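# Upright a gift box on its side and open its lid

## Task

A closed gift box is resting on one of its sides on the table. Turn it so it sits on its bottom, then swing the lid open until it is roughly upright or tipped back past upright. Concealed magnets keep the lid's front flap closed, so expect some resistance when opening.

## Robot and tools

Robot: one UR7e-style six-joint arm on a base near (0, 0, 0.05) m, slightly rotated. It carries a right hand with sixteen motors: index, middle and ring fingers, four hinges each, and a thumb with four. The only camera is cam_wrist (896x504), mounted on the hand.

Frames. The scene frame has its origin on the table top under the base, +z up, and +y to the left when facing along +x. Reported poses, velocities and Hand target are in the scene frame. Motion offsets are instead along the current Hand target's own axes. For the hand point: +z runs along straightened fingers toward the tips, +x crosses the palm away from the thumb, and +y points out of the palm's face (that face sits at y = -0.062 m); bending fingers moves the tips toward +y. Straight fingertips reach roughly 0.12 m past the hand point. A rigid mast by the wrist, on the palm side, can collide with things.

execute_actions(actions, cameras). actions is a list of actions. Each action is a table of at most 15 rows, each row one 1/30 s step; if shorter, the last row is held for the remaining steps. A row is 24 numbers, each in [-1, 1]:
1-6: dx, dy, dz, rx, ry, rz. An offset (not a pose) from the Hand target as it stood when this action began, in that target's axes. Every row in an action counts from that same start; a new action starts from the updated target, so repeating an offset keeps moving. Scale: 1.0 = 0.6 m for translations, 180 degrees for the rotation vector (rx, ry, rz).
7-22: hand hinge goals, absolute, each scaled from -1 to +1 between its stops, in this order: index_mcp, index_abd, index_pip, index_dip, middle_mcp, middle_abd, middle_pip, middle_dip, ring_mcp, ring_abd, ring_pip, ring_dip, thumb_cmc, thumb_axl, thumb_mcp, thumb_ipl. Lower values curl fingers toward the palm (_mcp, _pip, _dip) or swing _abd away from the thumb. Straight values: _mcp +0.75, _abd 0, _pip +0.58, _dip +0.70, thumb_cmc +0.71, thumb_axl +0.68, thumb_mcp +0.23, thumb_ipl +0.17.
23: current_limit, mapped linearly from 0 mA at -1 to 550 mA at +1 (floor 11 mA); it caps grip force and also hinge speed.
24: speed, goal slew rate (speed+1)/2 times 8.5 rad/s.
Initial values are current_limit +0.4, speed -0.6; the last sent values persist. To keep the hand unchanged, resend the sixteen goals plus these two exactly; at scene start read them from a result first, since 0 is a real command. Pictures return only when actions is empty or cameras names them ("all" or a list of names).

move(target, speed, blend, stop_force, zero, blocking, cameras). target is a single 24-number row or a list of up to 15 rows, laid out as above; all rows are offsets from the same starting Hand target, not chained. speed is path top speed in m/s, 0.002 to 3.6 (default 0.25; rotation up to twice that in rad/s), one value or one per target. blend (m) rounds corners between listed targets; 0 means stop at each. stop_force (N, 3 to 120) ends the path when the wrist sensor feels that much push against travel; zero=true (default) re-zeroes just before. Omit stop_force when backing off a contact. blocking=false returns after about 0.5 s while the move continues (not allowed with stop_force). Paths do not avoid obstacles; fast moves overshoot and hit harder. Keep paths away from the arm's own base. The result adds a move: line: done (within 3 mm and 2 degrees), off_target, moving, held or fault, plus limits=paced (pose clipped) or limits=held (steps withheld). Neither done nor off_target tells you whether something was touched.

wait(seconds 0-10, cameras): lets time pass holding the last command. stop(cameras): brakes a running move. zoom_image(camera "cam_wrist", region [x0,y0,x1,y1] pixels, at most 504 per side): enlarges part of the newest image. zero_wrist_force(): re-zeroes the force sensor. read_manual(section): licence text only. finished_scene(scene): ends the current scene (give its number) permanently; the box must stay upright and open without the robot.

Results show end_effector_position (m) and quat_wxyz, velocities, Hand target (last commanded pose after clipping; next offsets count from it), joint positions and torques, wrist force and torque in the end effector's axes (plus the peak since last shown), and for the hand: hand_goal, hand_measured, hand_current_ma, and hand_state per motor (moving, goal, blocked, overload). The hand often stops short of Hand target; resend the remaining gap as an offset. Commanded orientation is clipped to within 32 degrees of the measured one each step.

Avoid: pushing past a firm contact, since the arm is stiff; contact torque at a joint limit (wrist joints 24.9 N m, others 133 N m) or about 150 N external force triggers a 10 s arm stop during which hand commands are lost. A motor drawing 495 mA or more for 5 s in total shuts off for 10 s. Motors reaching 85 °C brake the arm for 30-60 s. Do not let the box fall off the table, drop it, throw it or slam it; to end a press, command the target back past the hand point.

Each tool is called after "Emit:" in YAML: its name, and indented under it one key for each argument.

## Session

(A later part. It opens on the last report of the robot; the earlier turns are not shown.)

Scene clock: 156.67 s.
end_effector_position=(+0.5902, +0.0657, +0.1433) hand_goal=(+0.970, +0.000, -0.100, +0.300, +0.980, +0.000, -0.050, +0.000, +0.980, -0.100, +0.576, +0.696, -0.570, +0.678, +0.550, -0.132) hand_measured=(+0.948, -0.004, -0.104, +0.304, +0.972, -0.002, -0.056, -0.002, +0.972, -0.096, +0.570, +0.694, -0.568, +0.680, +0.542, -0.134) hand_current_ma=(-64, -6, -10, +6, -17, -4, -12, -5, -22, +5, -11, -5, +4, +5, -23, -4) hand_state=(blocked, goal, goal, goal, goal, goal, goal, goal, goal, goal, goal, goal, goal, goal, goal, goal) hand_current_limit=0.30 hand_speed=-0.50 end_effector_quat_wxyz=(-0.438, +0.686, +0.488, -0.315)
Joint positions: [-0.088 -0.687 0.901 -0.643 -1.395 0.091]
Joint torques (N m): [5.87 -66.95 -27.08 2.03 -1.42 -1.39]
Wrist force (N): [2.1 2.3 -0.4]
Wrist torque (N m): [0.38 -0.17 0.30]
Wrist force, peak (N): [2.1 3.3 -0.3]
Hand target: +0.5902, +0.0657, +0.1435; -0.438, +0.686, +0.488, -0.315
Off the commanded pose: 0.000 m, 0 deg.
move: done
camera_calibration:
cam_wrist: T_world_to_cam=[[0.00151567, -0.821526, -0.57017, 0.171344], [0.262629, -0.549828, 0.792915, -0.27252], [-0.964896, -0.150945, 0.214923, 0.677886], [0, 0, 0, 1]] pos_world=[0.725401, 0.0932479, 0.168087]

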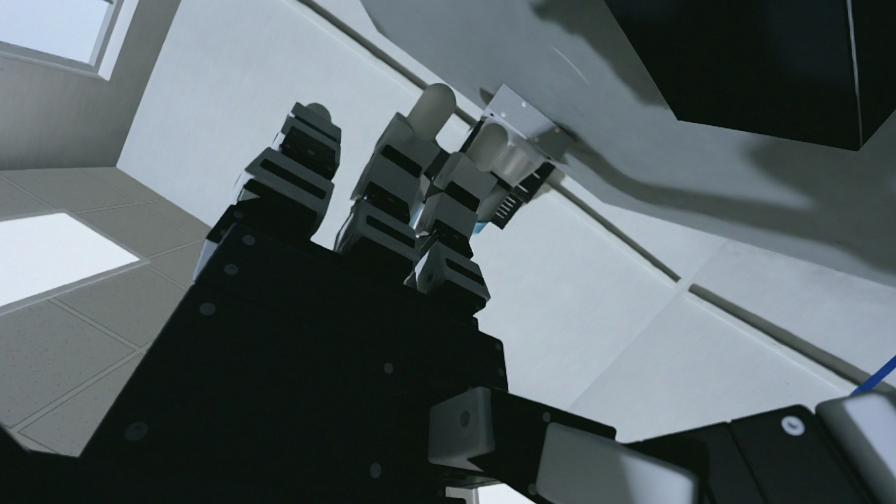

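Emit:
move:
  target:
    - [-0.082,0.0455,0.0207,0,0.0252,0.0117,0.98,0,-0.071,0,0.88,0,-0.081,0.305,0.98,0,-0.071,0,-0.842,0.678,0.55,-0.632,0.3,-0.5]
    - [-0.082,0.1513,0.07,0,0.0252,0.0117,0.98,0,-0.071,0,0.88,0,-0.081,0.305,0.98,0,-0.071,0,-0.842,0.678,0.55,-0.632,0.3,-0.5]
  speed: [0.2,0.12]

Emit:
execute_actions:
  actions:
    - [[0,0,0,0,0,0,0.98,0,-0.071,0,0.68,0,-0.081,0.305,0.98,0,-0.071,0,-0.842,0.678,0.35,-0.632,0.1,-0.6]]
    - [[0,0,0,0,0,0,0.98,0,-0.071,0,0.56,0,-0.081,0.305,0.98,0,-0.071,0,-0.842,0.678,0.15,-0.632,-0.2,-0.7]]
    - [[0,0,0,0,0,0,0.98,0,-0.071,0,0.50,0,-0.081,0.305,0.98,0,-0.071,0,-0.842,0.678,0.0,-0.632,-0.2,-0.7]]
  cameras: ["all"]

Scene clock: 160.17 s.
end_effector_position=(+0.5738, +0.0188, +0.0439) hand_goal=(+0.980, +0.000, -0.070, +0.000, +0.880, +0.000, -0.080, +0.306, +0.980, +0.000, -0.070, +0.000, -0.842, +0.678, +0.550, -0.632) hand_measured=(+0.958, -0.004, -0.076, +0.004, +0.874, -0.002, -0.078, +0.304, +0.972, -0.002, -0.068, +0.002, -0.836, +0.680, +0.544, -0.630) hand_current_ma=(-66, -6, -14, +7, -16, -4, +2, -5, -22, -5, +2, +5, +11, +4, -17, +7) hand_state=(blocked, goal, goal, goal, goal, goal, goal, goal, goal, goal, goal, goal, goal, goal, goal, goal) hand_current_limit=0.30 hand_speed=-0.50 end_effector_quat_wxyz=(-0.451, +0.707, +0.458, -0.296)
Joint positions: [-0.175 -0.653 1.105 -0.882 -1.395 0.093]
Joint torques (N m): [-8.07 -48.66 -5.76 -0.83 -1.08 -0.44]
Wrist force (N): [2.0 2.5 -0.4]
Wrist torque (N m): [0.45 -0.17 0.23]
Wrist force, peak (N): [1.9 2.9 -0.2]
Hand target: +0.5738, +0.0188, +0.0437; -0.451, +0.707, +0.458, -0.296
Off the commanded pose: 0.000 m, 0 deg.
move: done

Scene clock: 161.87 s.
end_effector_position=(+0.5738, +0.0188, +0.0437) hand_goal=(+0.980, +0.000, -0.070, +0.000, +0.500, +0.000, -0.080, +0.306, +0.980, +0.000, -0.070, +0.000, -0.842, +0.678, +0.000, -0.632) hand_measured=(+0.958, -0.004, -0.076, +0.004, +0.626, -0.002, -0.064, +0.308, +0.972, -0.002, -0.068, +0.002, -0.836, +0.680, +0.292, -0.626) hand_current_ma=(-65, -6, -14, +7, +220, -4, +43, +4, -22, -5, +2, +5, +11, +4, +220, +22) hand_state=(blocked, goal, goal, goal, blocked, goal, goal, goal, goal, goal, goal, goal, goal, goal, blocked, goal) hand_current_limit=-0.20 hand_speed=-0.70 end_effector_quat_wxyz=(-0.451, +0.707, +0.458, -0.296)
Joint positions: [-0.175 -0.653 1.106 -0.882 -1.395 0.093]
Joint torques (N m): [-5.82 -50.53 -8.23 0.13 1.21 0.94]
Wrist force (N): [2.0 0.2 -2.3]
Wrist torque (N m): [0.54 -0.12 0.17]
Wrist force, peak (N): [2.0 2.4 -0.5]
Hand target: +0.5738, +0.0188, +0.0437; -0.451, +0.707, +0.458, -0.296
Off the commanded pose: 0.000 m, 0 deg.
Step readings (end_effector_position):
0: (+0.5738, +0.0188, +0.0439)
1: (+0.5738, +0.0188, +0.0438)
2: (+0.5738, +0.0188, +0.0438)
4: (+0.5738, +0.0188, +0.0437)
8: (+0.5738, +0.0188, +0.0437)
15: (+0.5738, +0.0188, +0.0437)
16: (+0.5738, +0.0188, +0.0437)
17: (+0.5738, +0.0188, +0.0437)
19: (+0.5738, +0.0188, +0.0437)
23: (+0.5738, +0.0188, +0.0437)
30: (+0.5738, +0.0188, +0.0437)
31: (+0.5738, +0.0188, +0.0437)
32: (+0.5738, +0.0188, +0.0437)
34: (+0.5738, +0.0188, +0.0437)
38: (+0.5738, +0.0188, +0.0437)
45: (+0.5738, +0.0188, +0.0437)
camera_calibration:
cam_wrist: T_world_to_cam=[[-0.0699173, -0.818807, -0.569795, 0.116908], [0.213554, -0.570237, 0.793237, -0.186402], [-0.974426, -0.0662212, 0.214729, 0.680339], [0, 0, 0, 1]] pos_world=[0.710921, 0.034485, 0.0683862]

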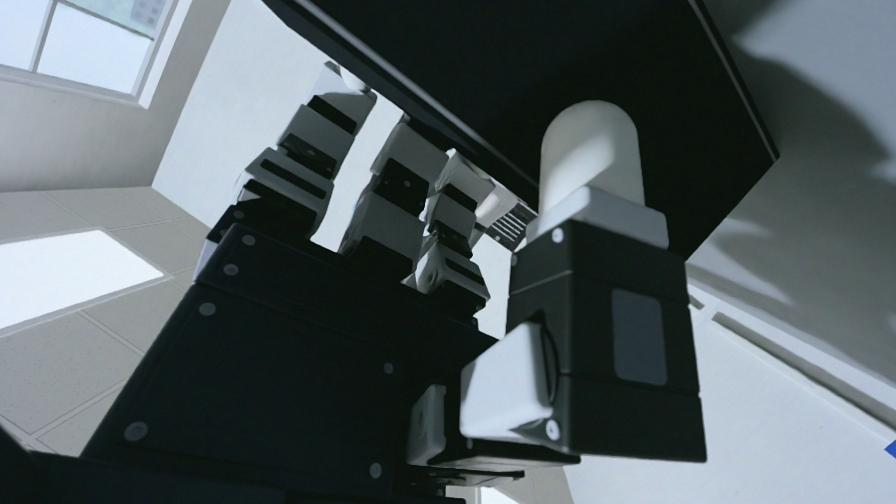

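Emit:
execute_actions:
  actions:
    - [[0,0,0,0,0,0,0.80,0,-0.071,0,0.40,0,-0.1,0.29,0.80,0,-0.071,0,-0.842,0.678,-0.2,-0.75,0.4,-0.7]]
    - [[0,0,0,0,0,0,0.68,0,-0.071,0,0.33,0,-0.1,0.28,0.68,0,-0.071,0,-0.842,0.678,-0.3,-0.8,0.6,-0.7]]
    - [[0,0,0,0,0,0,0.66,0,-0.25,-0.22,0.33,0,-0.1,0.28,0.66,0,-0.25,-0.22,-0.842,0.678,-0.3,-0.8,0.75,-0.8]]
    - [[0,0,0,0,0,0,0.72,0,-0.22,-0.45,0.33,0,-0.1,0.28,0.72,0,-0.22,-0.45,-0.842,0.678,-0.3,-0.8,0.78,-0.8]]
    - [[0,0,0,0,0,0,0.83,0,-0.34,-0.53,0.33,0,-0.1,0.28,0.83,0,-0.34,-0.53,-0.842,0.678,-0.3,-0.8,0.78,-0.85]]
  cameras: ["all"]

Emit:
zoom_image:
  camera: "cam_wrist"
  region: [240, 0, 560, 260]

Scene clock: 165.07 s.
end_effector_position=(+0.5738, +0.0188, +0.0437) hand_goal=(+0.830, +0.000, -0.340, -0.530, +0.330, +0.000, -0.100, +0.280, +0.830, +0.000, -0.340, -0.530, -0.842, +0.678, -0.300, -0.800) hand_measured=(+0.854, -0.004, -0.102, -0.428, +0.576, +0.002, -0.044, +0.292, +0.856, -0.002, -0.182, -0.468, -0.810, +0.688, +0.422, -0.764) hand_current_ma=(+77, -5, +489, +404, +490, +2, +189, +29, +82, -5, +489, +223, +103, +30, +490, +165) hand_state=(blocked, goal, blocked, blocked, blocked, goal, blocked, goal, blocked, goal, blocked, blocked, blocked, goal, blocked, blocked) hand_current_limit=0.78 hand_speed=-0.85 end_effector_quat_wxyz=(-0.451, +0.707, +0.458, -0.296)
Joint positions: [-0.175 -0.653 1.106 -0.882 -1.395 0.093]
Joint torques (N m): [-1.69 -50.41 -11.59 -0.22 1.57 0.91]
Wrist force (N): [2.1 3.0 -0.1]
Wrist torque (N m): [0.43 -0.18 0.23]
Wrist force, peak (N): [2.1 -5.6 -3.1]
Hand target: +0.5738, +0.0188, +0.0437; -0.451, +0.707, +0.458, -0.296
Off the commanded pose: 0.000 m, 0 deg.
Step readings (end_effector_position):
0: (+0.5738, +0.0188, +0.0437)
1: (+0.5738, +0.0188, +0.0437)
2: (+0.5738, +0.0188, +0.0437)
4: (+0.5738, +0.0188, +0.0437)
8: (+0.5738, +0.0188, +0.0437)
15: (+0.5738, +0.0188, +0.0437)
16: (+0.5738, +0.0188, +0.0437)
17: (+0.5738, +0.0188, +0.0437)
19: (+0.5738, +0.0188, +0.0437)
23: (+0.5738, +0.0188, +0.0437)
30: (+0.5738, +0.0188, +0.0437)
31: (+0.5738, +0.0188, +0.0437)
32: (+0.5738, +0.0188, +0.0437)
34: (+0.5738, +0.0188, +0.0437)
38: (+0.5738, +0.0188, +0.0437)
45: (+0.5738, +0.0188, +0.0437)
46: (+0.5738, +0.0188, +0.0437)
47: (+0.5738, +0.0188, +0.0437)
49: (+0.5738, +0.0188, +0.0437)
53: (+0.5738, +0.0188, +0.0437)
60: (+0.5738, +0.0188, +0.0437)
61: (+0.5738, +0.0188, +0.0437)
62: (+0.5738, +0.0188, +0.0437)
64: (+0.5738, +0.0188, +0.0437)
68: (+0.5738, +0.0188, +0.0437)
75: (+0.5738, +0.0188, +0.0437)
camera_calibration:
cam_wrist: T_world_to_cam=[[-0.0700151, -0.818766, -0.569842, 0.11698], [0.213492, -0.570307, 0.793203, -0.186354], [-0.974433, -0.0661206, 0.21473, 0.680341], [0, 0, 0, 1]] pos_world=[0.710922, 0.0344848, 0.0683864]

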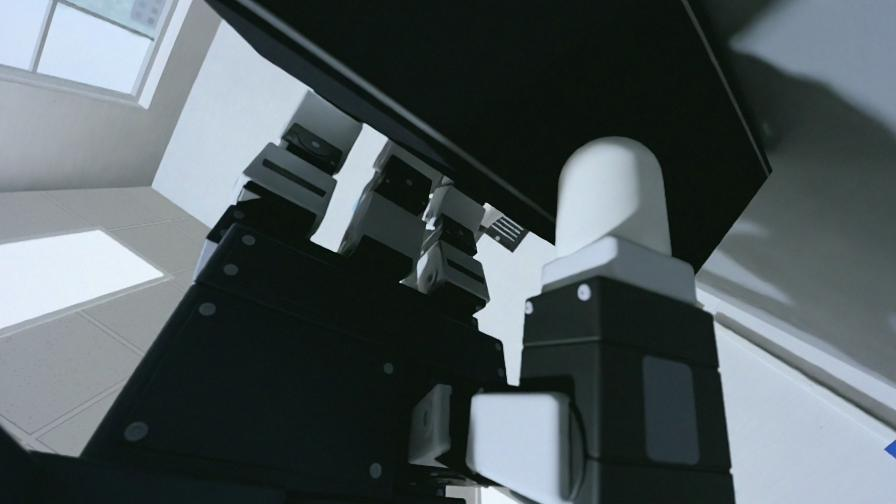

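Scaled by 1.575.

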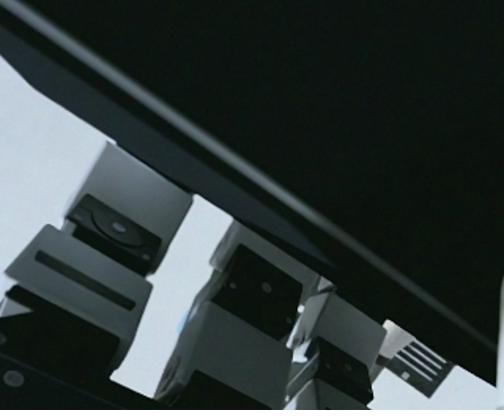

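Emit:
execute_actions:
  actions:
    - [[0,0,0,0,0,0,0.88,0,-0.45,-0.6,0.33,0,-0.1,0.28,0.88,0,-0.45,-0.6,-0.842,0.678,-0.3,-0.8,0.78,-0.8]]
    - [[0,0,0,0,0,0,0.92,0,-0.5,-0.66,0.33,0,-0.1,0.28,0.92,0,-0.5,-0.66,-0.842,0.678,-0.3,-0.8,0.78,-0.8]]
  cameras: ["all"]

Emit:
zoom_image:
  camera: "cam_wrist"
  region: [180, 0, 560, 280]

Scene clock: 168.30 s.
end_effector_position=(+0.5738, +0.0188, +0.0437) hand_goal=(+0.920, +0.000, -0.500, -0.660, +0.330, +0.000, -0.100, +0.280, +0.920, +0.000, -0.500, -0.660, -0.842, +0.678, -0.300, -0.800) hand_measured=(+0.954, -0.004, -0.316, -0.600, +0.542, -0.012, -0.044, +0.292, +0.942, -0.002, -0.420, -0.618, -0.802, +0.688, +0.470, -0.754) hand_current_ma=(+117, -5, +490, +214, +489, -23, +189, +31, +69, -5, +297, +137, +129, +30, +489, +218) hand_state=(blocked, goal, blocked, blocked, blocked, goal, blocked, goal, blocked, goal, blocked, blocked, blocked, goal, blocked, blocked) hand_current_limit=0.78 hand_speed=-0.80 end_effector_quat_wxyz=(-0.451, +0.707, +0.458, -0.296)
Joint positions: [-0.175 -0.653 1.106 -0.882 -1.395 0.093]
Joint torques (N m): [2.47 -51.58 -14.51 0.75 1.48 0.83]
Wrist force (N): [1.9 3.1 -0.2]
Wrist torque (N m): [0.46 -0.15 0.22]
Wrist force, peak (N): [2.2 3.2 -0.1]
Hand target: +0.5738, +0.0188, +0.0437; -0.451, +0.707, +0.458, -0.296
Off the commanded pose: 0.000 m, 0 deg.
Step readings (end_effector_position):
0: (+0.5738, +0.0188, +0.0437)
1: (+0.5738, +0.0188, +0.0437)
2: (+0.5738, +0.0188, +0.0437)
4: (+0.5738, +0.0188, +0.0437)
8: (+0.5738, +0.0188, +0.0437)
15: (+0.5738, +0.0188, +0.0437)
16: (+0.5738, +0.0188, +0.0437)
17: (+0.5738, +0.0188, +0.0437)
19: (+0.5738, +0.0188, +0.0437)
23: (+0.5738, +0.0188, +0.0437)
30: (+0.5738, +0.0188, +0.0437)
camera_calibration:
cam_wrist: T_world_to_cam=[[-0.0700151, -0.818766, -0.569842, 0.11698], [0.213492, -0.570307, 0.793203, -0.186354], [-0.974433, -0.0661206, 0.21473, 0.680341], [0, 0, 0, 1]] pos_world=[0.710922, 0.0344848, 0.0683864]

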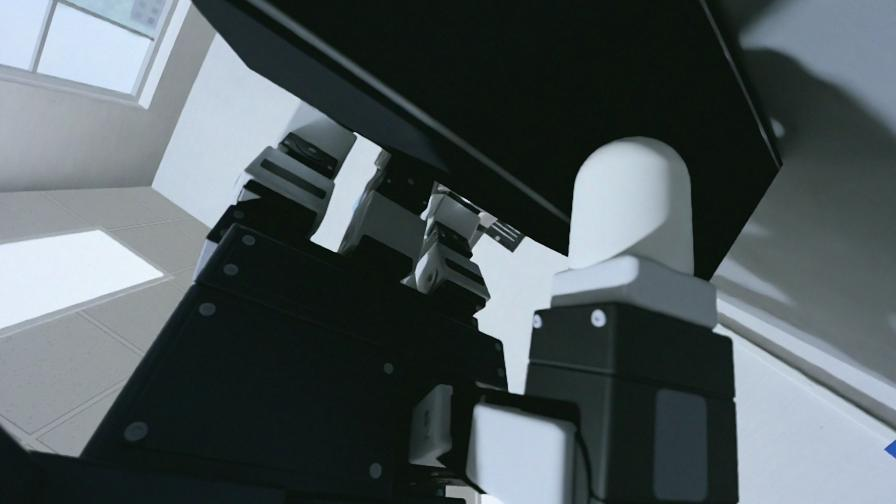

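Scaled by 1.326.

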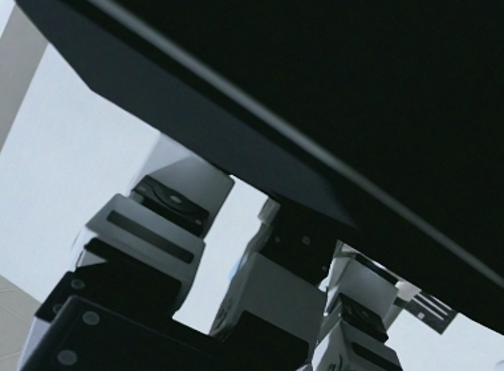

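Emit:
execute_actions:
  actions:
    - [[0,0,0,0,0,0,0.95,0,-0.36,-0.63,0.62,0,-0.1,0.2,0.94,0,-0.45,-0.65,-0.842,0.678,0.47,-0.75,0.6,-0.8]]
    - [[0,0,0,0,0,0,0.95,0,-0.36,-0.63,0.68,0,-0.15,-0.15,0.94,0,-0.45,-0.65,-0.842,0.678,0.6,-0.7,0.6,-0.75]]
    - [[0,0,0,0,0,0,0.95,0,-0.36,-0.63,0.83,0,-0.3,-0.5,0.94,0,-0.45,-0.65,-0.842,0.678,0.75,-0.632,0.6,-0.75]]
    - [[0,0,0,0,0,0,0.95,0,-0.36,-0.63,0.94,0,-0.4,-0.64,0.94,0,-0.45,-0.65,-0.842,0.678,0.75,-0.632,0.6,-0.75]]
  cameras: ["all"]

Emit:
zoom_image:
  camera: "cam_wrist"
  region: [180, 0, 600, 280]

Scene clock: 171.97 s.
end_effector_position=(+0.5738, +0.0188, +0.0437) hand_goal=(+0.950, +0.000, -0.360, -0.630, +0.940, +0.000, -0.400, -0.640, +0.940, +0.000, -0.450, -0.650, -0.842, +0.678, +0.750, -0.632) hand_measured=(+0.944, -0.004, -0.358, -0.628, +0.922, -0.004, -0.398, -0.636, +0.934, -0.002, -0.448, -0.648, -0.836, +0.680, +0.742, -0.634) hand_current_ma=(-14, -5, +5, +4, -53, -6, +4, +6, -13, -3, +5, +4, +16, +4, -23, -4) hand_state=(goal, goal, goal, goal, goal, goal, goal, goal, goal, goal, goal, goal, goal, goal, goal, goal) hand_current_limit=0.60 hand_speed=-0.75 end_effector_quat_wxyz=(-0.451, +0.707, +0.458, -0.296)
Joint positions: [-0.175 -0.653 1.106 -0.882 -1.395 0.093]
Joint torques (N m): [2.66 -52.94 -17.48 1.83 1.31 0.86]
Wrist force (N): [1.9 2.2 -0.6]
Wrist torque (N m): [0.44 -0.15 0.21]
Wrist force, peak (N): [2.0 3.3 0.0]
Hand target: +0.5738, +0.0188, +0.0437; -0.451, +0.707, +0.458, -0.296
Off the commanded pose: 0.000 m, 0 deg.
Step readings (end_effector_position):
0: (+0.5738, +0.0188, +0.0437)
1: (+0.5738, +0.0188, +0.0437)
2: (+0.5738, +0.0188, +0.0437)
4: (+0.5738, +0.0188, +0.0437)
8: (+0.5738, +0.0188, +0.0437)
15: (+0.5738, +0.0188, +0.0437)
16: (+0.5738, +0.0188, +0.0437)
17: (+0.5738, +0.0188, +0.0437)
19: (+0.5738, +0.0188, +0.0437)
23: (+0.5738, +0.0188, +0.0437)
30: (+0.5738, +0.0188, +0.0437)
31: (+0.5738, +0.0188, +0.0437)
32: (+0.5738, +0.0188, +0.0437)
34: (+0.5738, +0.0188, +0.0437)
38: (+0.5738, +0.0188, +0.0437)
45: (+0.5738, +0.0188, +0.0437)
46: (+0.5738, +0.0188, +0.0437)
47: (+0.5738, +0.0188, +0.0437)
49: (+0.5738, +0.0188, +0.0437)
53: (+0.5738, +0.0188, +0.0437)
60: (+0.5738, +0.0188, +0.0437)
camera_calibration:
cam_wrist: T_world_to_cam=[[-0.0700151, -0.818766, -0.569842, 0.11698], [0.213492, -0.570307, 0.793203, -0.186354], [-0.974433, -0.0661206, 0.21473, 0.680341], [0, 0, 0, 1]] pos_world=[0.710922, 0.0344848, 0.0683864]

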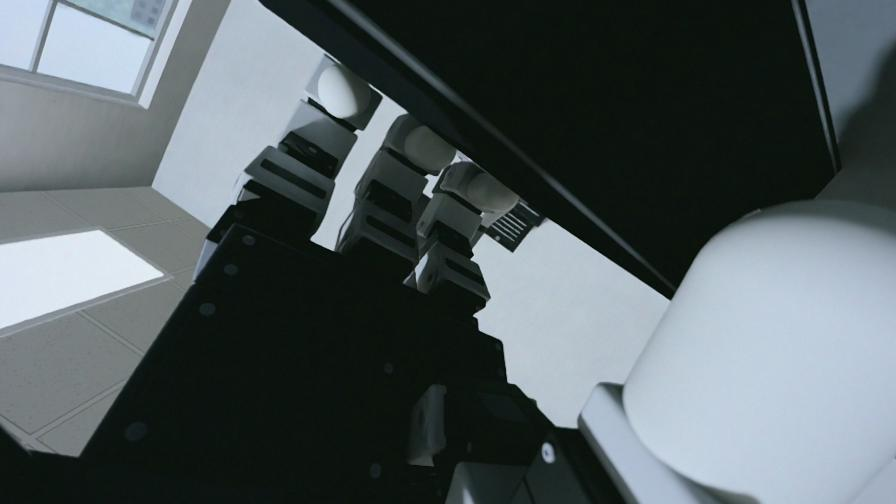

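Scaled by 1.200.

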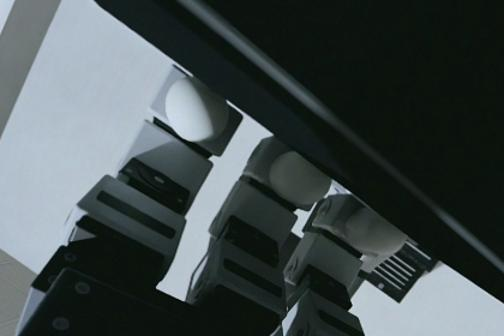

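Emit:
move:
  target: [0,-0.1511,-0.0704,0,0,0,0.94,0,-0.36,-0.63,0.94,0,-0.4,-0.64,0.94,0,-0.45,-0.65,-0.842,0.678,0.75,-0.632,0.3,-0.4]
  speed: 0.2

Emit:
execute_actions:
  actions:
    - [[0,0,0,0,0,0,0.98,0,-0.037,0.103,0.80,0,0.242,0.203,0.98,0,-0.037,0.103,-0.842,0.678,0.6,-0.41,0.4,-0.3]]
  cameras: ["all"]

Scene clock: 178.17 s.
end_effector_position=(+0.5745, +0.0191, +0.1436) hand_goal=(+0.940, +0.000, -0.360, -0.630, +0.940, +0.000, -0.400, -0.640, +0.940, +0.000, -0.450, -0.650, -0.842, +0.678, +0.750, -0.632) hand_measured=(+0.934, -0.004, -0.358, -0.628, +0.922, -0.004, -0.398, -0.636, +0.934, -0.002, -0.448, -0.648, -0.836, +0.680, +0.742, -0.634) hand_current_ma=(-16, -5, +5, +4, -49, -6, +4, +6, -15, -3, +5, +4, +15, +3, -22, -4) hand_state=(goal, goal, goal, goal, goal, goal, goal, goal, goal, goal, goal, goal, goal, goal, goal, goal) hand_current_limit=0.30 hand_speed=-0.40 end_effector_quat_wxyz=(-0.451, +0.707, +0.458, -0.296)
Joint positions: [-0.174 -0.743 1.003 -0.69 -1.394 0.093]
Joint torques (N m): [4.93 -64.65 -27.46 1.86 -1.13 -1.25]
Wrist force (N): [2.1 2.2 -0.6]
Wrist torque (N m): [0.43 -0.18 0.18]
Wrist force, peak (N): [2.0 3.3 0.0]
Hand target: +0.5745, +0.0191, +0.1437; -0.451, +0.707, +0.458, -0.296
Off the commanded pose: 0.000 m, 0 deg.
move: done

Scene clock: 178.87 s.
end_effector_position=(+0.5745, +0.0191, +0.1437) hand_goal=(+0.980, +0.000, -0.036, +0.104, +0.800, +0.000, +0.242, +0.204, +0.980, +0.000, -0.036, +0.104, -0.842, +0.678, +0.600, -0.410) hand_measured=(+0.960, -0.004, -0.042, +0.100, +0.794, -0.004, +0.236, +0.202, +0.960, -0.002, -0.042, +0.102, -0.836, +0.680, +0.600, -0.412) hand_current_ma=(-63, -5, -14, -6, -15, -6, -13, -5, -59, -3, -13, -5, +15, +3, -1, -5) hand_state=(blocked, goal, goal, goal, goal, goal, goal, goal, goal, goal, goal, goal, goal, goal, goal, goal) hand_current_limit=0.40 hand_speed=-0.30 end_effector_quat_wxyz=(-0.451, +0.707, +0.458, -0.296)
Joint positions: [-0.174 -0.743 1.003 -0.69 -1.394 0.093]
Joint torques (N m): [5.91 -64.77 -26.07 2.08 -1.25 -1.09]
Wrist force (N): [2.2 2.1 -0.7]
Wrist torque (N m): [0.40 -0.19 0.19]
Wrist force, peak (N): [2.2 2.3 -0.7]
Hand target: +0.5745, +0.0191, +0.1437; -0.451, +0.707, +0.458, -0.296
Off the commanded pose: 0.000 m, 0 deg.
Step readings (end_effector_position):
0: (+0.5745, +0.0191, +0.1436)
1: (+0.5745, +0.0191, +0.1436)
2: (+0.5745, +0.0191, +0.1436)
4: (+0.5745, +0.0191, +0.1437)
8: (+0.5745, +0.0191, +0.1437)
15: (+0.5745, +0.0191, +0.1437)
camera_calibration:
cam_wrist: T_world_to_cam=[[-0.0700151, -0.818766, -0.569842, 0.174316], [0.213492, -0.570307, 0.793203, -0.265732], [-0.974433, -0.0661206, 0.21473, 0.659548], [0, 0, 0, 1]] pos_world=[0.711622, 0.0347848, 0.168486]

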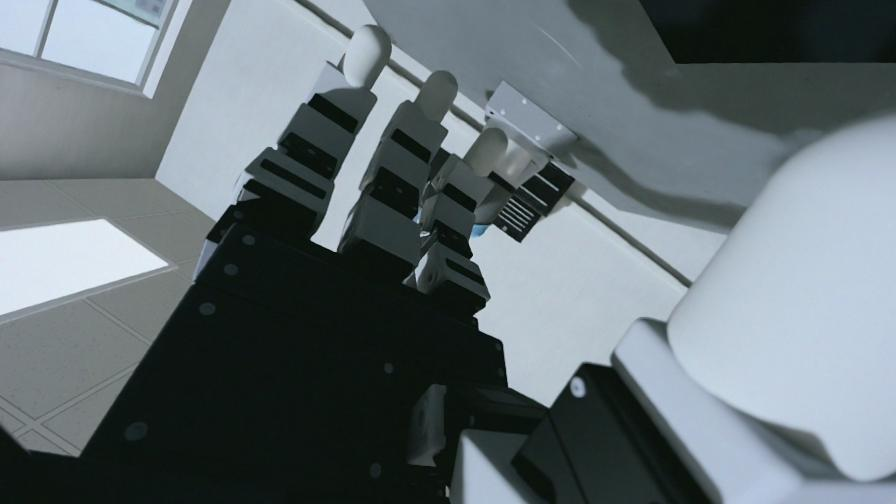

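Emit:
move:
  target:
    - [0.0022,0.0464,-0.0206,0,0.0186,0.0087,0.98,0,-0.037,0.103,0.80,0,0.242,0.203,0.98,0,-0.037,0.103,-0.842,0.678,0.6,-0.41,0.4,-0.3]
    - [0.0022,0.1577,0.0313,0,0.0186,0.0087,0.98,0,-0.037,0.103,0.80,0,0.242,0.203,0.98,0,-0.037,0.103,-0.842,0.678,0.6,-0.41,0.4,-0.3]
  speed: [0.2,0.12]

Emit:
execute_actions:
  actions:
    - [[0,0,0,0,0,0,0.80,0,-0.037,0.103,0.55,0,0.242,0.203,0.80,0,-0.037,0.103,-0.842,0.678,0.35,-0.41,0.1,-0.6]]
    - [[0,0,0,0,0,0,0.75,0,-0.037,0.103,0.42,0,0.242,0.203,0.75,0,-0.037,0.103,-0.842,0.678,0.15,-0.41,-0.2,-0.7]]
    - [[0,0,0,0,0,0,0.75,0,-0.037,0.103,0.35,0,0.242,0.203,0.75,0,-0.037,0.103,-0.842,0.678,-0.05,-0.41,-0.2,-0.7]]
  cameras: ["all"]

Scene clock: 182.27 s.
end_effector_position=(+0.5954, +0.0107, +0.0501) hand_goal=(+0.980, +0.000, -0.036, +0.104, +0.800, +0.000, +0.242, +0.204, +0.980, +0.000, -0.036, +0.104, -0.842, +0.678, +0.600, -0.410) hand_measured=(+0.960, -0.004, -0.042, +0.100, +0.794, -0.004, +0.236, +0.202, +0.960, -0.002, -0.042, +0.102, -0.836, +0.680, +0.600, -0.412) hand_current_ma=(-63, -5, -13, -6, -17, -6, -13, -5, -59, -3, -13, -5, +15, +3, -1, -5) hand_state=(blocked, goal, goal, goal, goal, goal, goal, goal, goal, goal, goal, goal, goal, goal, goal, goal) hand_current_limit=0.40 hand_speed=-0.30 end_effector_quat_wxyz=(-0.460, +0.721, +0.435, -0.281)
Joint positions: [-0.194 -0.613 1.011 -0.831 -1.354 0.113]
Joint torques (N m): [-7.72 -51.92 -6.82 -1.01 -0.65 -0.32]
Wrist force (N): [1.9 2.2 -0.7]
Wrist torque (N m): [0.41 -0.15 0.18]
Wrist force, peak (N): [1.9 3.0 -0.4]
Hand target: +0.5954, +0.0107, +0.0499; -0.460, +0.721, +0.435, -0.281
Off the commanded pose: 0.000 m, 0 deg.
move: done

Scene clock: 183.97 s.
end_effector_position=(+0.5954, +0.0107, +0.0499) hand_goal=(+0.750, +0.000, -0.036, +0.104, +0.350, +0.000, +0.242, +0.204, +0.750, +0.000, -0.036, +0.104, -0.842, +0.678, -0.050, -0.410) hand_measured=(+0.744, -0.004, -0.042, +0.100, +0.440, -0.004, +0.262, +0.214, +0.744, -0.002, -0.040, +0.102, -0.836, +0.680, +0.190, -0.402) hand_current_ma=(-15, -5, -11, -6, +220, -6, +58, +24, -14, -3, -10, -5, +15, +3, +220, +28) hand_state=(goal, goal, goal, goal, blocked, goal, blocked, goal, goal, goal, goal, goal, goal, goal, blocked, goal) hand_current_limit=-0.20 hand_speed=-0.70 end_effector_quat_wxyz=(-0.460, +0.721, +0.435, -0.281)
Joint positions: [-0.194 -0.613 1.011 -0.832 -1.354 0.113]
Joint torques (N m): [-6.33 -52.2 -9.36 1.72 1.57 0.94]
Wrist force (N): [1.9 2.3 -0.9]
Wrist torque (N m): [0.48 -0.14 0.18]
Wrist force, peak (N): [1.8 2.9 -0.6]
Hand target: +0.5954, +0.0107, +0.0499; -0.460, +0.721, +0.435, -0.281
Off the commanded pose: 0.000 m, 0 deg.
Step readings (end_effector_position):
0: (+0.5954, +0.0107, +0.0501)
1: (+0.5954, +0.0107, +0.0500)
2: (+0.5954, +0.0107, +0.0500)
4: (+0.5954, +0.0107, +0.0499)
8: (+0.5954, +0.0107, +0.0499)
15: (+0.5954, +0.0107, +0.0499)
16: (+0.5954, +0.0107, +0.0499)
17: (+0.5954, +0.0107, +0.0499)
19: (+0.5954, +0.0107, +0.0499)
23: (+0.5954, +0.0107, +0.0499)
30: (+0.5954, +0.0107, +0.0499)
31: (+0.5954, +0.0107, +0.0499)
32: (+0.5954, +0.0107, +0.0499)
34: (+0.5954, +0.0107, +0.0499)
38: (+0.5954, +0.0107, +0.0499)
45: (+0.5954, +0.0107, +0.0499)
camera_calibration:
cam_wrist: T_world_to_cam=[[-0.122577, -0.812906, -0.56935, 0.146652], [0.17621, -0.582387, 0.793584, -0.178237], [-0.976691, -0.00304976, 0.214629, 0.700084], [0, 0, 0, 1]] pos_world=[0.733149, 0.0175464, 0.0746845]

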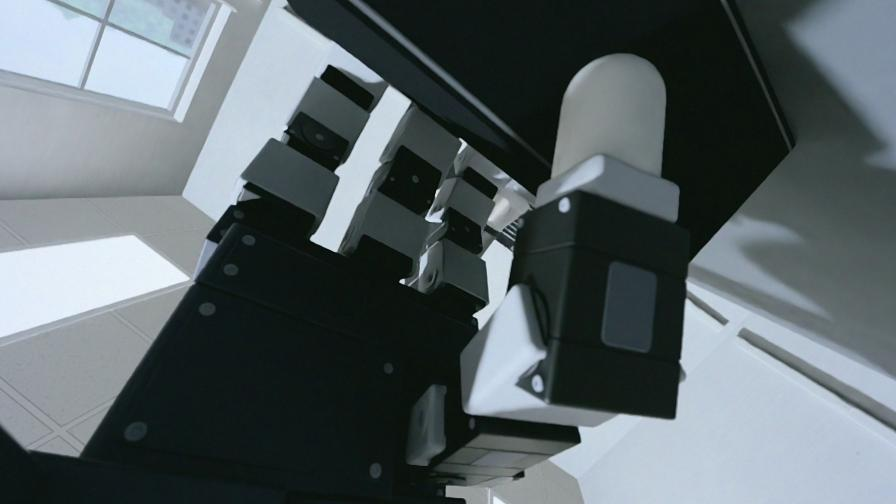

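Emit:
execute_actions:
  actions:
    - [[0,0,0,0,0,0,0.65,0,-0.06,0.09,0.36,0,0.22,0.19,0.65,0,-0.06,0.09,-0.842,0.678,-0.2,-0.5,0.5,-0.7]]
    - [[0,0,0,0,0,0,0.63,0,-0.09,0.06,0.36,0,0.21,0.18,0.63,0,-0.09,0.06,-0.842,0.678,-0.3,-0.55,0.78,-0.7]]
    - [[0,0,0,0,0,0,0.71,0,-0.15,-0.15,0.36,0,0.21,0.18,0.71,0,-0.15,-0.15,-0.842,0.678,-0.3,-0.55,0.78,-0.8]]
    - [[0,0,0,0,0,0,0.78,0,-0.14,-0.38,0.36,0,0.21,0.18,0.78,0,-0.14,-0.38,-0.842,0.678,-0.3,-0.55,0.78,-0.8]]
    - [[0,0,0,0,0,0,0.84,0,-0.2,-0.44,0.36,0,0.21,0.18,0.84,0,-0.2,-0.44,-0.842,0.678,-0.3,-0.55,0.78,-0.8]]
  cameras: ["all"]

Emit:
zoom_image:
  camera: "cam_wrist"
  region: [240, 0, 600, 240]

Scene clock: 187.23 s.
end_effector_position=(+0.5954, +0.0107, +0.0499) hand_goal=(+0.840, +0.000, -0.200, -0.440, +0.360, +0.000, +0.210, +0.180, +0.840, +0.000, -0.200, -0.440, -0.842, +0.678, -0.300, -0.550) hand_measured=(+0.858, -0.002, -0.096, -0.352, +0.440, +0.002, +0.266, +0.196, +0.856, -0.002, -0.138, -0.404, -0.824, +0.682, +0.238, -0.478) hand_current_ma=(+52, -4, +408, +335, +315, +3, +196, +44, +44, -3, +221, +117, +50, +10, +490, +377) hand_state=(goal, goal, blocked, blocked, blocked, goal, blocked, goal, goal, goal, blocked, blocked, goal, goal, blocked, blocked) hand_current_limit=0.78 hand_speed=-0.80 end_effector_quat_wxyz=(-0.460, +0.721, +0.435, -0.281)
Joint positions: [-0.194 -0.613 1.011 -0.832 -1.354 0.113]
Joint torques (N m): [-3.49 -54.99 -12.89 2.1 1.46 0.81]
Wrist force (N): [1.7 2.4 -0.7]
Wrist torque (N m): [0.40 -0.10 0.11]
Wrist force, peak (N): [2.1 -1.3 -3.3]
Hand target: +0.5954, +0.0107, +0.0499; -0.460, +0.721, +0.435, -0.281
Off the commanded pose: 0.000 m, 0 deg.
Step readings (end_effector_position):
0: (+0.5954, +0.0107, +0.0499)
1: (+0.5954, +0.0107, +0.0499)
2: (+0.5954, +0.0107, +0.0499)
4: (+0.5953, +0.0107, +0.0499)
8: (+0.5953, +0.0107, +0.0499)
15: (+0.5953, +0.0107, +0.0499)
16: (+0.5953, +0.0107, +0.0499)
17: (+0.5953, +0.0107, +0.0499)
19: (+0.5953, +0.0107, +0.0499)
23: (+0.5954, +0.0107, +0.0499)
30: (+0.5954, +0.0107, +0.0499)
31: (+0.5954, +0.0107, +0.0499)
32: (+0.5954, +0.0107, +0.0499)
34: (+0.5954, +0.0107, +0.0499)
38: (+0.5954, +0.0107, +0.0499)
45: (+0.5954, +0.0107, +0.0499)
46: (+0.5954, +0.0107, +0.0499)
47: (+0.5954, +0.0107, +0.0499)
49: (+0.5954, +0.0107, +0.0499)
53: (+0.5954, +0.0107, +0.0499)
60: (+0.5954, +0.0107, +0.0499)
61: (+0.5954, +0.0107, +0.0499)
62: (+0.5954, +0.0107, +0.0499)
64: (+0.5954, +0.0107, +0.0499)
68: (+0.5954, +0.0107, +0.0499)
75: (+0.5954, +0.0107, +0.0499)
camera_calibration:
cam_wrist: T_world_to_cam=[[-0.122577, -0.812906, -0.56935, 0.146652], [0.17621, -0.582387, 0.793584, -0.178237], [-0.976691, -0.00304976, 0.214629, 0.700084], [0, 0, 0, 1]] pos_world=[0.733149, 0.0175464, 0.0746845]

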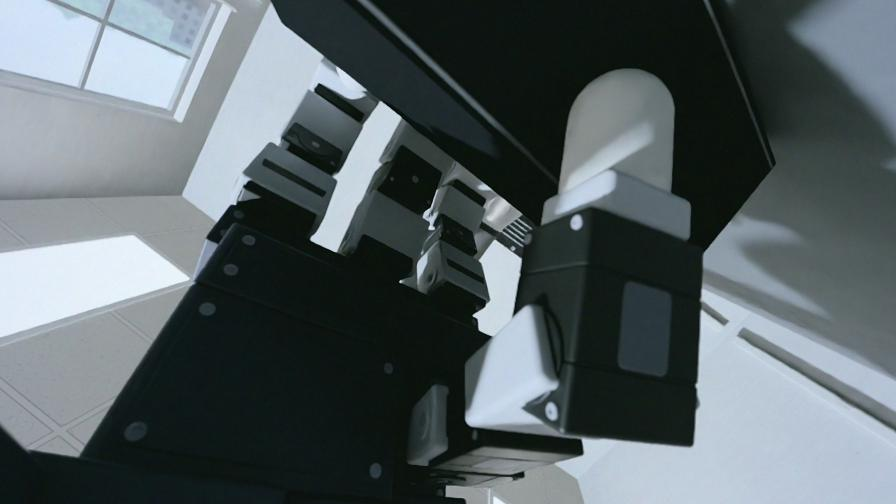

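Scaled by 1.400.

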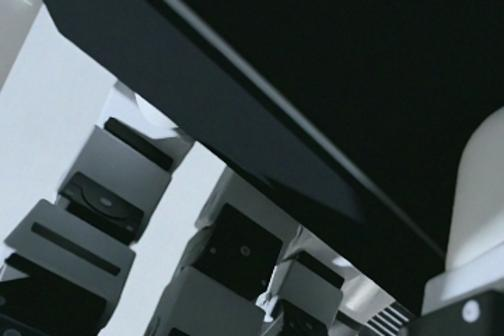

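Emit:
execute_actions:
  actions:
    - [[0,0,0,0,0,0,0.88,0,-0.26,-0.49,0.36,0,0.21,0.18,0.88,0,-0.26,-0.49,-0.842,0.678,-0.3,-0.55,0.78,-0.85]]
    - [[0,0,0,0,0,0,0.92,0,-0.33,-0.55,0.36,0,0.21,0.18,0.92,0,-0.33,-0.55,-0.842,0.678,-0.3,-0.55,0.78,-0.85]]
    - [[0,0,0,0,0,0,0.95,0,-0.40,-0.59,0.36,0,0.21,0.18,0.95,0,-0.40,-0.59,-0.842,0.678,-0.3,-0.55,0.78,-0.85]]
  cameras: ["all"]

Emit:
zoom_image:
  camera: "cam_wrist"
  region: [240, 0, 600, 240]

Scene clock: 189.73 s.
end_effector_position=(+0.5954, +0.0107, +0.0499) hand_goal=(+0.950, +0.000, -0.400, -0.590, +0.360, +0.000, +0.210, +0.180, +0.950, +0.000, -0.400, -0.590, -0.842, +0.678, -0.300, -0.550) hand_measured=(+0.970, -0.002, -0.320, -0.544, +0.440, -0.002, +0.268, +0.206, +0.958, -0.002, -0.350, -0.566, -0.824, +0.682, +0.280, -0.478) hand_current_ma=(+57, -4, +294, +152, +322, -2, +201, +75, +18, -3, +165, +73, +53, +10, +489, +377) hand_state=(goal, goal, blocked, blocked, blocked, goal, blocked, blocked, goal, goal, blocked, blocked, goal, goal, blocked, blocked) hand_current_limit=0.78 hand_speed=-0.85 end_effector_quat_wxyz=(-0.460, +0.721, +0.435, -0.281)
Joint positions: [-0.194 -0.613 1.011 -0.832 -1.354 0.113]
Joint torques (N m): [-0.73 -56.96 -16.5 1.98 1.45 0.94]
Wrist force (N): [1.9 3.3 -0.3]
Wrist torque (N m): [0.48 -0.15 0.20]
Wrist force, peak (N): [2.1 3.4 -0.3]
Hand target: +0.5954, +0.0107, +0.0499; -0.460, +0.721, +0.435, -0.281
Off the commanded pose: 0.000 m, 0 deg.
Step readings (end_effector_position):
0: (+0.5954, +0.0107, +0.0499)
1: (+0.5954, +0.0107, +0.0499)
2: (+0.5954, +0.0107, +0.0499)
4: (+0.5954, +0.0107, +0.0499)
8: (+0.5954, +0.0107, +0.0499)
15: (+0.5954, +0.0107, +0.0499)
16: (+0.5954, +0.0107, +0.0499)
17: (+0.5954, +0.0107, +0.0499)
19: (+0.5954, +0.0107, +0.0499)
23: (+0.5954, +0.0107, +0.0499)
30: (+0.5954, +0.0107, +0.0499)
31: (+0.5954, +0.0107, +0.0499)
32: (+0.5954, +0.0107, +0.0499)
34: (+0.5954, +0.0107, +0.0499)
38: (+0.5954, +0.0107, +0.0499)
45: (+0.5954, +0.0107, +0.0499)
camera_calibration:
cam_wrist: T_world_to_cam=[[-0.122577, -0.812906, -0.56935, 0.146652], [0.17621, -0.582387, 0.793584, -0.178237], [-0.976691, -0.00304976, 0.214629, 0.700084], [0, 0, 0, 1]] pos_world=[0.733149, 0.0175464, 0.0746845]

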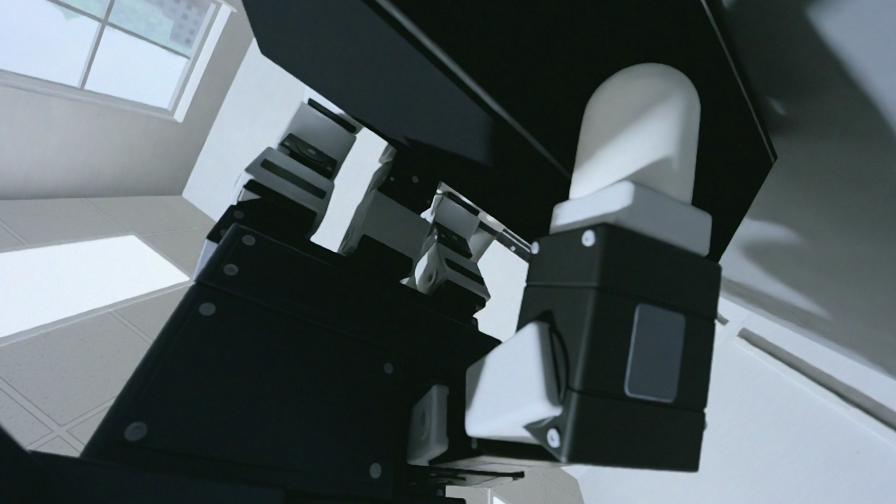

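Scaled by 1.400.

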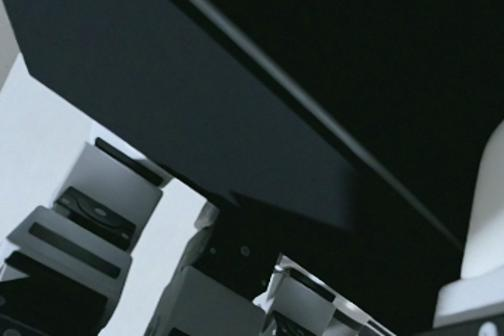

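Emit:
execute_actions:
  actions:
    - [[0,0,0,0,0,0,0.97,0,-0.47,-0.63,0.36,0,0.21,0.18,0.97,0,-0.47,-0.63,-0.842,0.678,-0.3,-0.55,0.75,-0.85]]
    - [[0,0,0,0,0,0,0.98,0,-0.53,-0.67,0.36,0,0.21,0.18,0.98,0,-0.53,-0.67,-0.842,0.678,-0.3,-0.55,0.75,-0.85]]
    - [[0,0,0,0,0,0,0.98,0,-0.56,-0.69,0.36,0,0.21,0.18,0.98,0,-0.56,-0.69,-0.842,0.678,-0.3,-0.55,0.75,-0.85]]
  cameras: ["all"]

Scene clock: 192.20 s.
end_effector_position=(+0.5954, +0.0107, +0.0499) hand_goal=(+0.980, +0.000, -0.560, -0.690, +0.360, +0.000, +0.210, +0.180, +0.980, +0.000, -0.560, -0.690, -0.842, +0.678, -0.300, -0.550) hand_measured=(+0.994, -0.002, -0.480, -0.644, +0.446, +0.006, +0.272, +0.210, +0.982, -0.002, -0.528, -0.676, -0.824, +0.682, +0.324, -0.478) hand_current_ma=(+38, -4, +299, +150, +347, +10, +217, +88, +2, -3, +96, +38, +53, +10, +481, +377) hand_state=(goal, goal, blocked, blocked, blocked, goal, blocked, blocked, goal, goal, blocked, goal, goal, goal, blocked, blocked) hand_current_limit=0.75 hand_speed=-0.85 end_effector_quat_wxyz=(-0.460, +0.721, +0.435, -0.281)
Joint positions: [-0.194 -0.613 1.011 -0.832 -1.354 0.113]
Joint torques (N m): [1.65 -59.35 -19.77 1.9 1.2 0.91]
Wrist force (N): [2.0 3.1 -0.4]
Wrist torque (N m): [0.46 -0.15 0.20]
Wrist force, peak (N): [2.0 3.5 -0.2]
Hand target: +0.5954, +0.0107, +0.0499; -0.460, +0.721, +0.435, -0.281
Off the commanded pose: 0.000 m, 0 deg.
Step readings (end_effector_position):
0: (+0.5954, +0.0107, +0.0499)
1: (+0.5954, +0.0107, +0.0499)
2: (+0.5954, +0.0107, +0.0499)
4: (+0.5954, +0.0107, +0.0499)
8: (+0.5954, +0.0107, +0.0499)
15: (+0.5954, +0.0107, +0.0499)
16: (+0.5954, +0.0107, +0.0499)
17: (+0.5954, +0.0107, +0.0499)
19: (+0.5954, +0.0107, +0.0499)
23: (+0.5954, +0.0107, +0.0499)
30: (+0.5954, +0.0107, +0.0499)
31: (+0.5954, +0.0107, +0.0499)
32: (+0.5954, +0.0107, +0.0499)
34: (+0.5954, +0.0107, +0.0499)
38: (+0.5954, +0.0107, +0.0499)
45: (+0.5954, +0.0107, +0.0499)
camera_calibration:
cam_wrist: T_world_to_cam=[[-0.122577, -0.812906, -0.56935, 0.146652], [0.17621, -0.582387, 0.793584, -0.178237], [-0.976691, -0.00304976, 0.214629, 0.700084], [0, 0, 0, 1]] pos_world=[0.733149, 0.0175464, 0.0746845]

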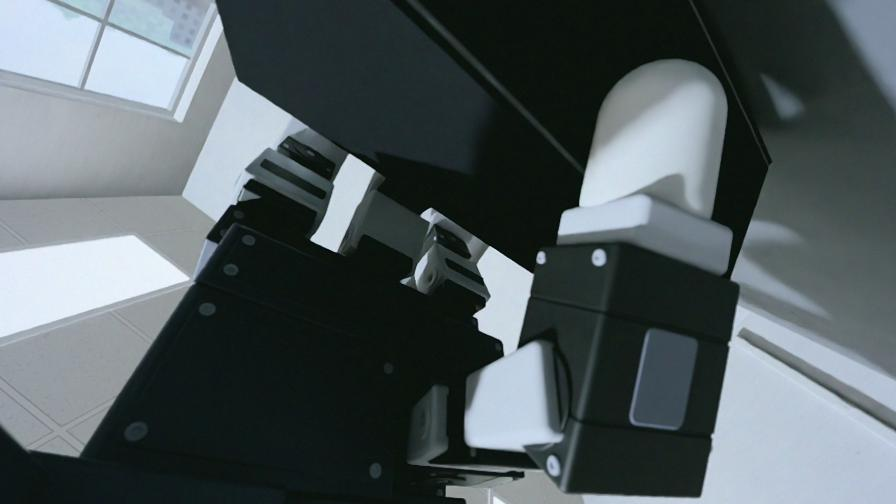

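Emit:
execute_actions:
  actions:
    - [[0,0,0,0,0,0,0.98,0,-0.54,-0.68,0.60,0,0.1,0.15,0.98,0,-0.56,-0.69,-0.842,0.678,0.33,-0.478,0.6,-0.75]]
    - [[0,0,0,0,0,0,0.98,0,-0.53,-0.68,0.75,0,-0.06,-0.05,0.98,0,-0.56,-0.69,-0.842,0.678,0.45,-0.45,0.5,-0.75]]
    - [[0,0,0,0,0,0,0.98,0,-0.53,-0.68,0.82,0,-0.06,-0.327,0.98,0,-0.56,-0.69,-0.842,0.678,0.6,-0.41,0.5,-0.75]]
    - [[0,0,0,0,0,0,0.98,0,-0.53,-0.68,0.93,0,-0.176,-0.405,0.98,0,-0.56,-0.69,-0.842,0.678,0.6,-0.41,0.5,-0.75]]
    - [[0,0,0,0,0,0,0.98,0,-0.53,-0.68,0.97,0,-0.32,-0.54,0.98,0,-0.56,-0.69,-0.842,0.678,0.6,-0.41,0.5,-0.75]]
    - [[0,0,0,0,0,0,0.98,0,-0.53,-0.68,0.98,0,-0.52,-0.67,0.98,0,-0.56,-0.69,-0.842,0.678,0.6,-0.41,0.5,-0.75]]
  cameras: ["all"]

Scene clock: 196.73 s.
end_effector_position=(+0.5954, +0.0107, +0.0499) hand_goal=(+0.980, +0.000, -0.530, -0.680, +0.980, +0.000, -0.520, -0.670, +0.980, +0.000, -0.560, -0.690, -0.842, +0.678, +0.600, -0.410) hand_measured=(+0.974, -0.002, -0.526, -0.676, +0.962, +0.004, -0.518, -0.666, +0.974, -0.002, -0.558, -0.686, -0.834, +0.680, +0.592, -0.412) hand_current_ma=(-13, -4, +6, +9, -53, +6, +5, +6, -12, -3, +5, +6, +17, +4, -22, -5) hand_state=(goal, goal, goal, goal, goal, goal, goal, goal, goal, goal, goal, goal, goal, goal, goal, goal) hand_current_limit=0.50 hand_speed=-0.75 end_effector_quat_wxyz=(-0.460, +0.721, +0.435, -0.281)
Joint positions: [-0.194 -0.613 1.011 -0.832 -1.354 0.113]
Joint torques (N m): [2.35 -62.08 -21.55 0.49 1.15 0.9]
Wrist force (N): [1.8 2.2 -0.7]
Wrist torque (N m): [0.43 -0.12 0.17]
Wrist force, peak (N): [2.0 3.5 -0.5]
Hand target: +0.5954, +0.0107, +0.0499; -0.460, +0.721, +0.435, -0.281
Off the commanded pose: 0.000 m, 0 deg.
Step readings (end_effector_position):
0: (+0.5954, +0.0107, +0.0499)
1: (+0.5954, +0.0107, +0.0499)
2: (+0.5954, +0.0107, +0.0499)
4: (+0.5954, +0.0107, +0.0499)
8: (+0.5954, +0.0107, +0.0499)
15: (+0.5954, +0.0107, +0.0499)
16: (+0.5954, +0.0107, +0.0499)
17: (+0.5954, +0.0107, +0.0499)
19: (+0.5954, +0.0107, +0.0499)
23: (+0.5954, +0.0107, +0.0499)
30: (+0.5954, +0.0107, +0.0499)
31: (+0.5954, +0.0107, +0.0499)
32: (+0.5954, +0.0107, +0.0499)
34: (+0.5954, +0.0107, +0.0499)
38: (+0.5954, +0.0107, +0.0499)
45: (+0.5954, +0.0107, +0.0499)
46: (+0.5954, +0.0107, +0.0499)
47: (+0.5954, +0.0107, +0.0499)
49: (+0.5954, +0.0107, +0.0499)
53: (+0.5954, +0.0107, +0.0499)
60: (+0.5954, +0.0107, +0.0499)
61: (+0.5954, +0.0107, +0.0499)
62: (+0.5954, +0.0107, +0.0499)
64: (+0.5954, +0.0107, +0.0499)
68: (+0.5954, +0.0107, +0.0499)
75: (+0.5954, +0.0107, +0.0499)
76: (+0.5954, +0.0107, +0.0499)
77: (+0.5954, +0.0107, +0.0499)
79: (+0.5954, +0.0107, +0.0499)
83: (+0.5954, +0.0107, +0.0499)
90: (+0.5954, +0.0107, +0.0499)
camera_calibration:
cam_wrist: T_world_to_cam=[[-0.122498, -0.812905, -0.569368, 0.146596], [0.176266, -0.582388, 0.793571, -0.178278], [-0.976691, -0.00314975, 0.214629, 0.700085], [0, 0, 0, 1]] pos_world=[0.733148, 0.0175467, 0.0746846]

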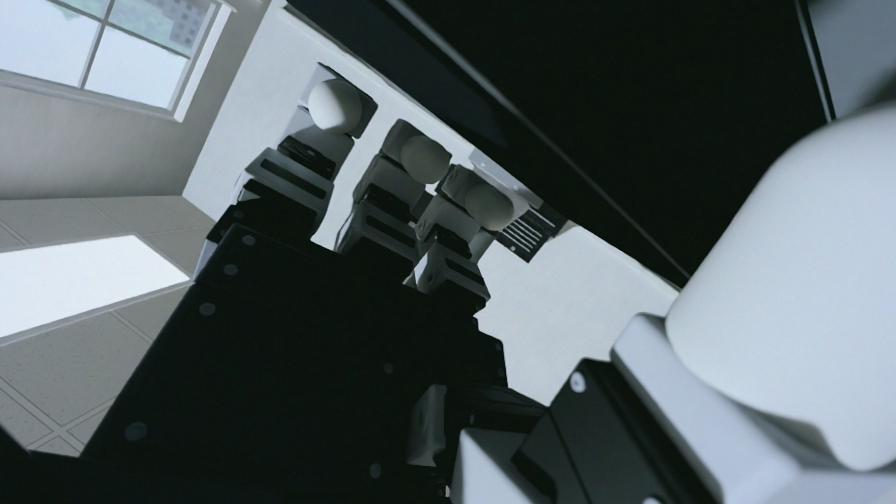

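Emit:
move:
  target: [0,-0.1416,-0.066,0,0,0,0.98,0,-0.53,-0.68,0.98,0,-0.52,-0.67,0.98,0,-0.56,-0.69,-0.842,0.678,0.6,-0.41,0.5,-0.3]
  speed: 0.2

Emit:
execute_actions:
  actions:
    - [[0,0,0,0,0,0,0.98,0,-0.037,0.103,0.80,0,0.242,0.203,0.98,0,-0.037,0.103,0.4,0.678,0.6,-0.41,0.4,-0.3]]
  cameras: ["all"]

Scene clock: 204.30 s.
end_effector_position=(+0.5960, +0.0110, +0.1435) hand_goal=(+0.980, +0.000, -0.530, -0.680, +0.980, +0.000, -0.520, -0.670, +0.980, +0.000, -0.560, -0.690, -0.842, +0.678, +0.600, -0.410) hand_measured=(+0.974, -0.002, -0.528, -0.676, +0.964, +0.004, -0.518, -0.666, +0.974, -0.002, -0.558, -0.686, -0.834, +0.680, +0.594, -0.412) hand_current_ma=(-15, -4, +6, +8, -48, +6, +5, +6, -14, -3, +5, +6, +16, +4, -21, -5) hand_state=(goal, goal, goal, goal, goal, goal, goal, goal, goal, goal, goal, goal, goal, goal, goal, goal) hand_current_limit=0.50 hand_speed=-0.30 end_effector_quat_wxyz=(-0.460, +0.721, +0.435, -0.281)
Joint positions: [-0.193 -0.69 0.907 -0.651 -1.353 0.114]
Joint torques (N m): [5.88 -66.12 -27.64 1.86 -1.33 -1.24]
Wrist force (N): [1.9 2.2 -0.6]
Wrist torque (N m): [0.41 -0.14 0.19]
Wrist force, peak (N): [1.9 3.3 -0.1]
Hand target: +0.5960, +0.0110, +0.1436; -0.460, +0.721, +0.435, -0.281
Off the commanded pose: 0.000 m, 0 deg.
move: done

Scene clock: 205.10 s.
end_effector_position=(+0.5960, +0.0110, +0.1436) hand_goal=(+0.980, +0.000, -0.036, +0.104, +0.800, +0.000, +0.242, +0.204, +0.980, +0.000, -0.036, +0.104, +0.400, +0.678, +0.600, -0.410) hand_measured=(+0.972, -0.002, -0.042, +0.100, +0.794, +0.004, +0.236, +0.202, +0.974, -0.002, -0.042, +0.102, +0.384, +0.680, +0.594, -0.412) hand_current_ma=(-17, -4, -14, -6, -15, +6, -14, -5, -16, -3, -13, -5, -46, +4, -17, -5) hand_state=(goal, goal, goal, goal, goal, goal, goal, goal, goal, goal, goal, goal, goal, goal, goal, goal) hand_current_limit=0.40 hand_speed=-0.30 end_effector_quat_wxyz=(-0.460, +0.721, +0.435, -0.281)
Joint positions: [-0.193 -0.69 0.906 -0.65 -1.353 0.114]
Joint torques (N m): [4.38 -66.07 -26.8 1.98 -1.35 -1.43]
Wrist force (N): [2.1 2.2 -0.5]
Wrist torque (N m): [0.36 -0.14 0.15]
Wrist force, peak (N): [2.0 2.6 -0.4]
Hand target: +0.5960, +0.0110, +0.1436; -0.460, +0.721, +0.435, -0.281
Off the commanded pose: 0.000 m, 0 deg.
Step readings (end_effector_position):
0: (+0.5960, +0.0110, +0.1435)
1: (+0.5960, +0.0110, +0.1435)
2: (+0.5960, +0.0110, +0.1435)
4: (+0.5960, +0.0110, +0.1436)
8: (+0.5960, +0.0110, +0.1436)
15: (+0.5960, +0.0110, +0.1436)
camera_calibration:
cam_wrist: T_world_to_cam=[[-0.122498, -0.812905, -0.569368, 0.200194], [0.176266, -0.582388, 0.793571, -0.252642], [-0.976691, -0.00314975, 0.214629, 0.680658], [0, 0, 0, 1]] pos_world=[0.733848, 0.0177467, 0.168385]

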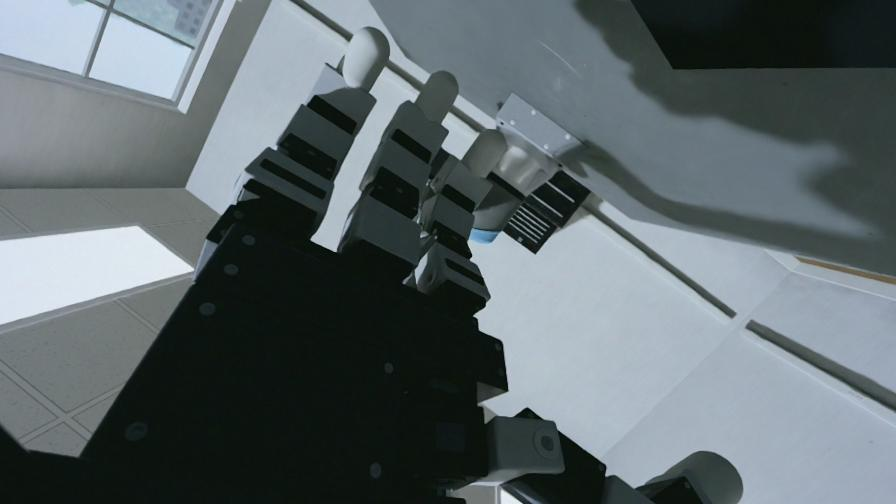

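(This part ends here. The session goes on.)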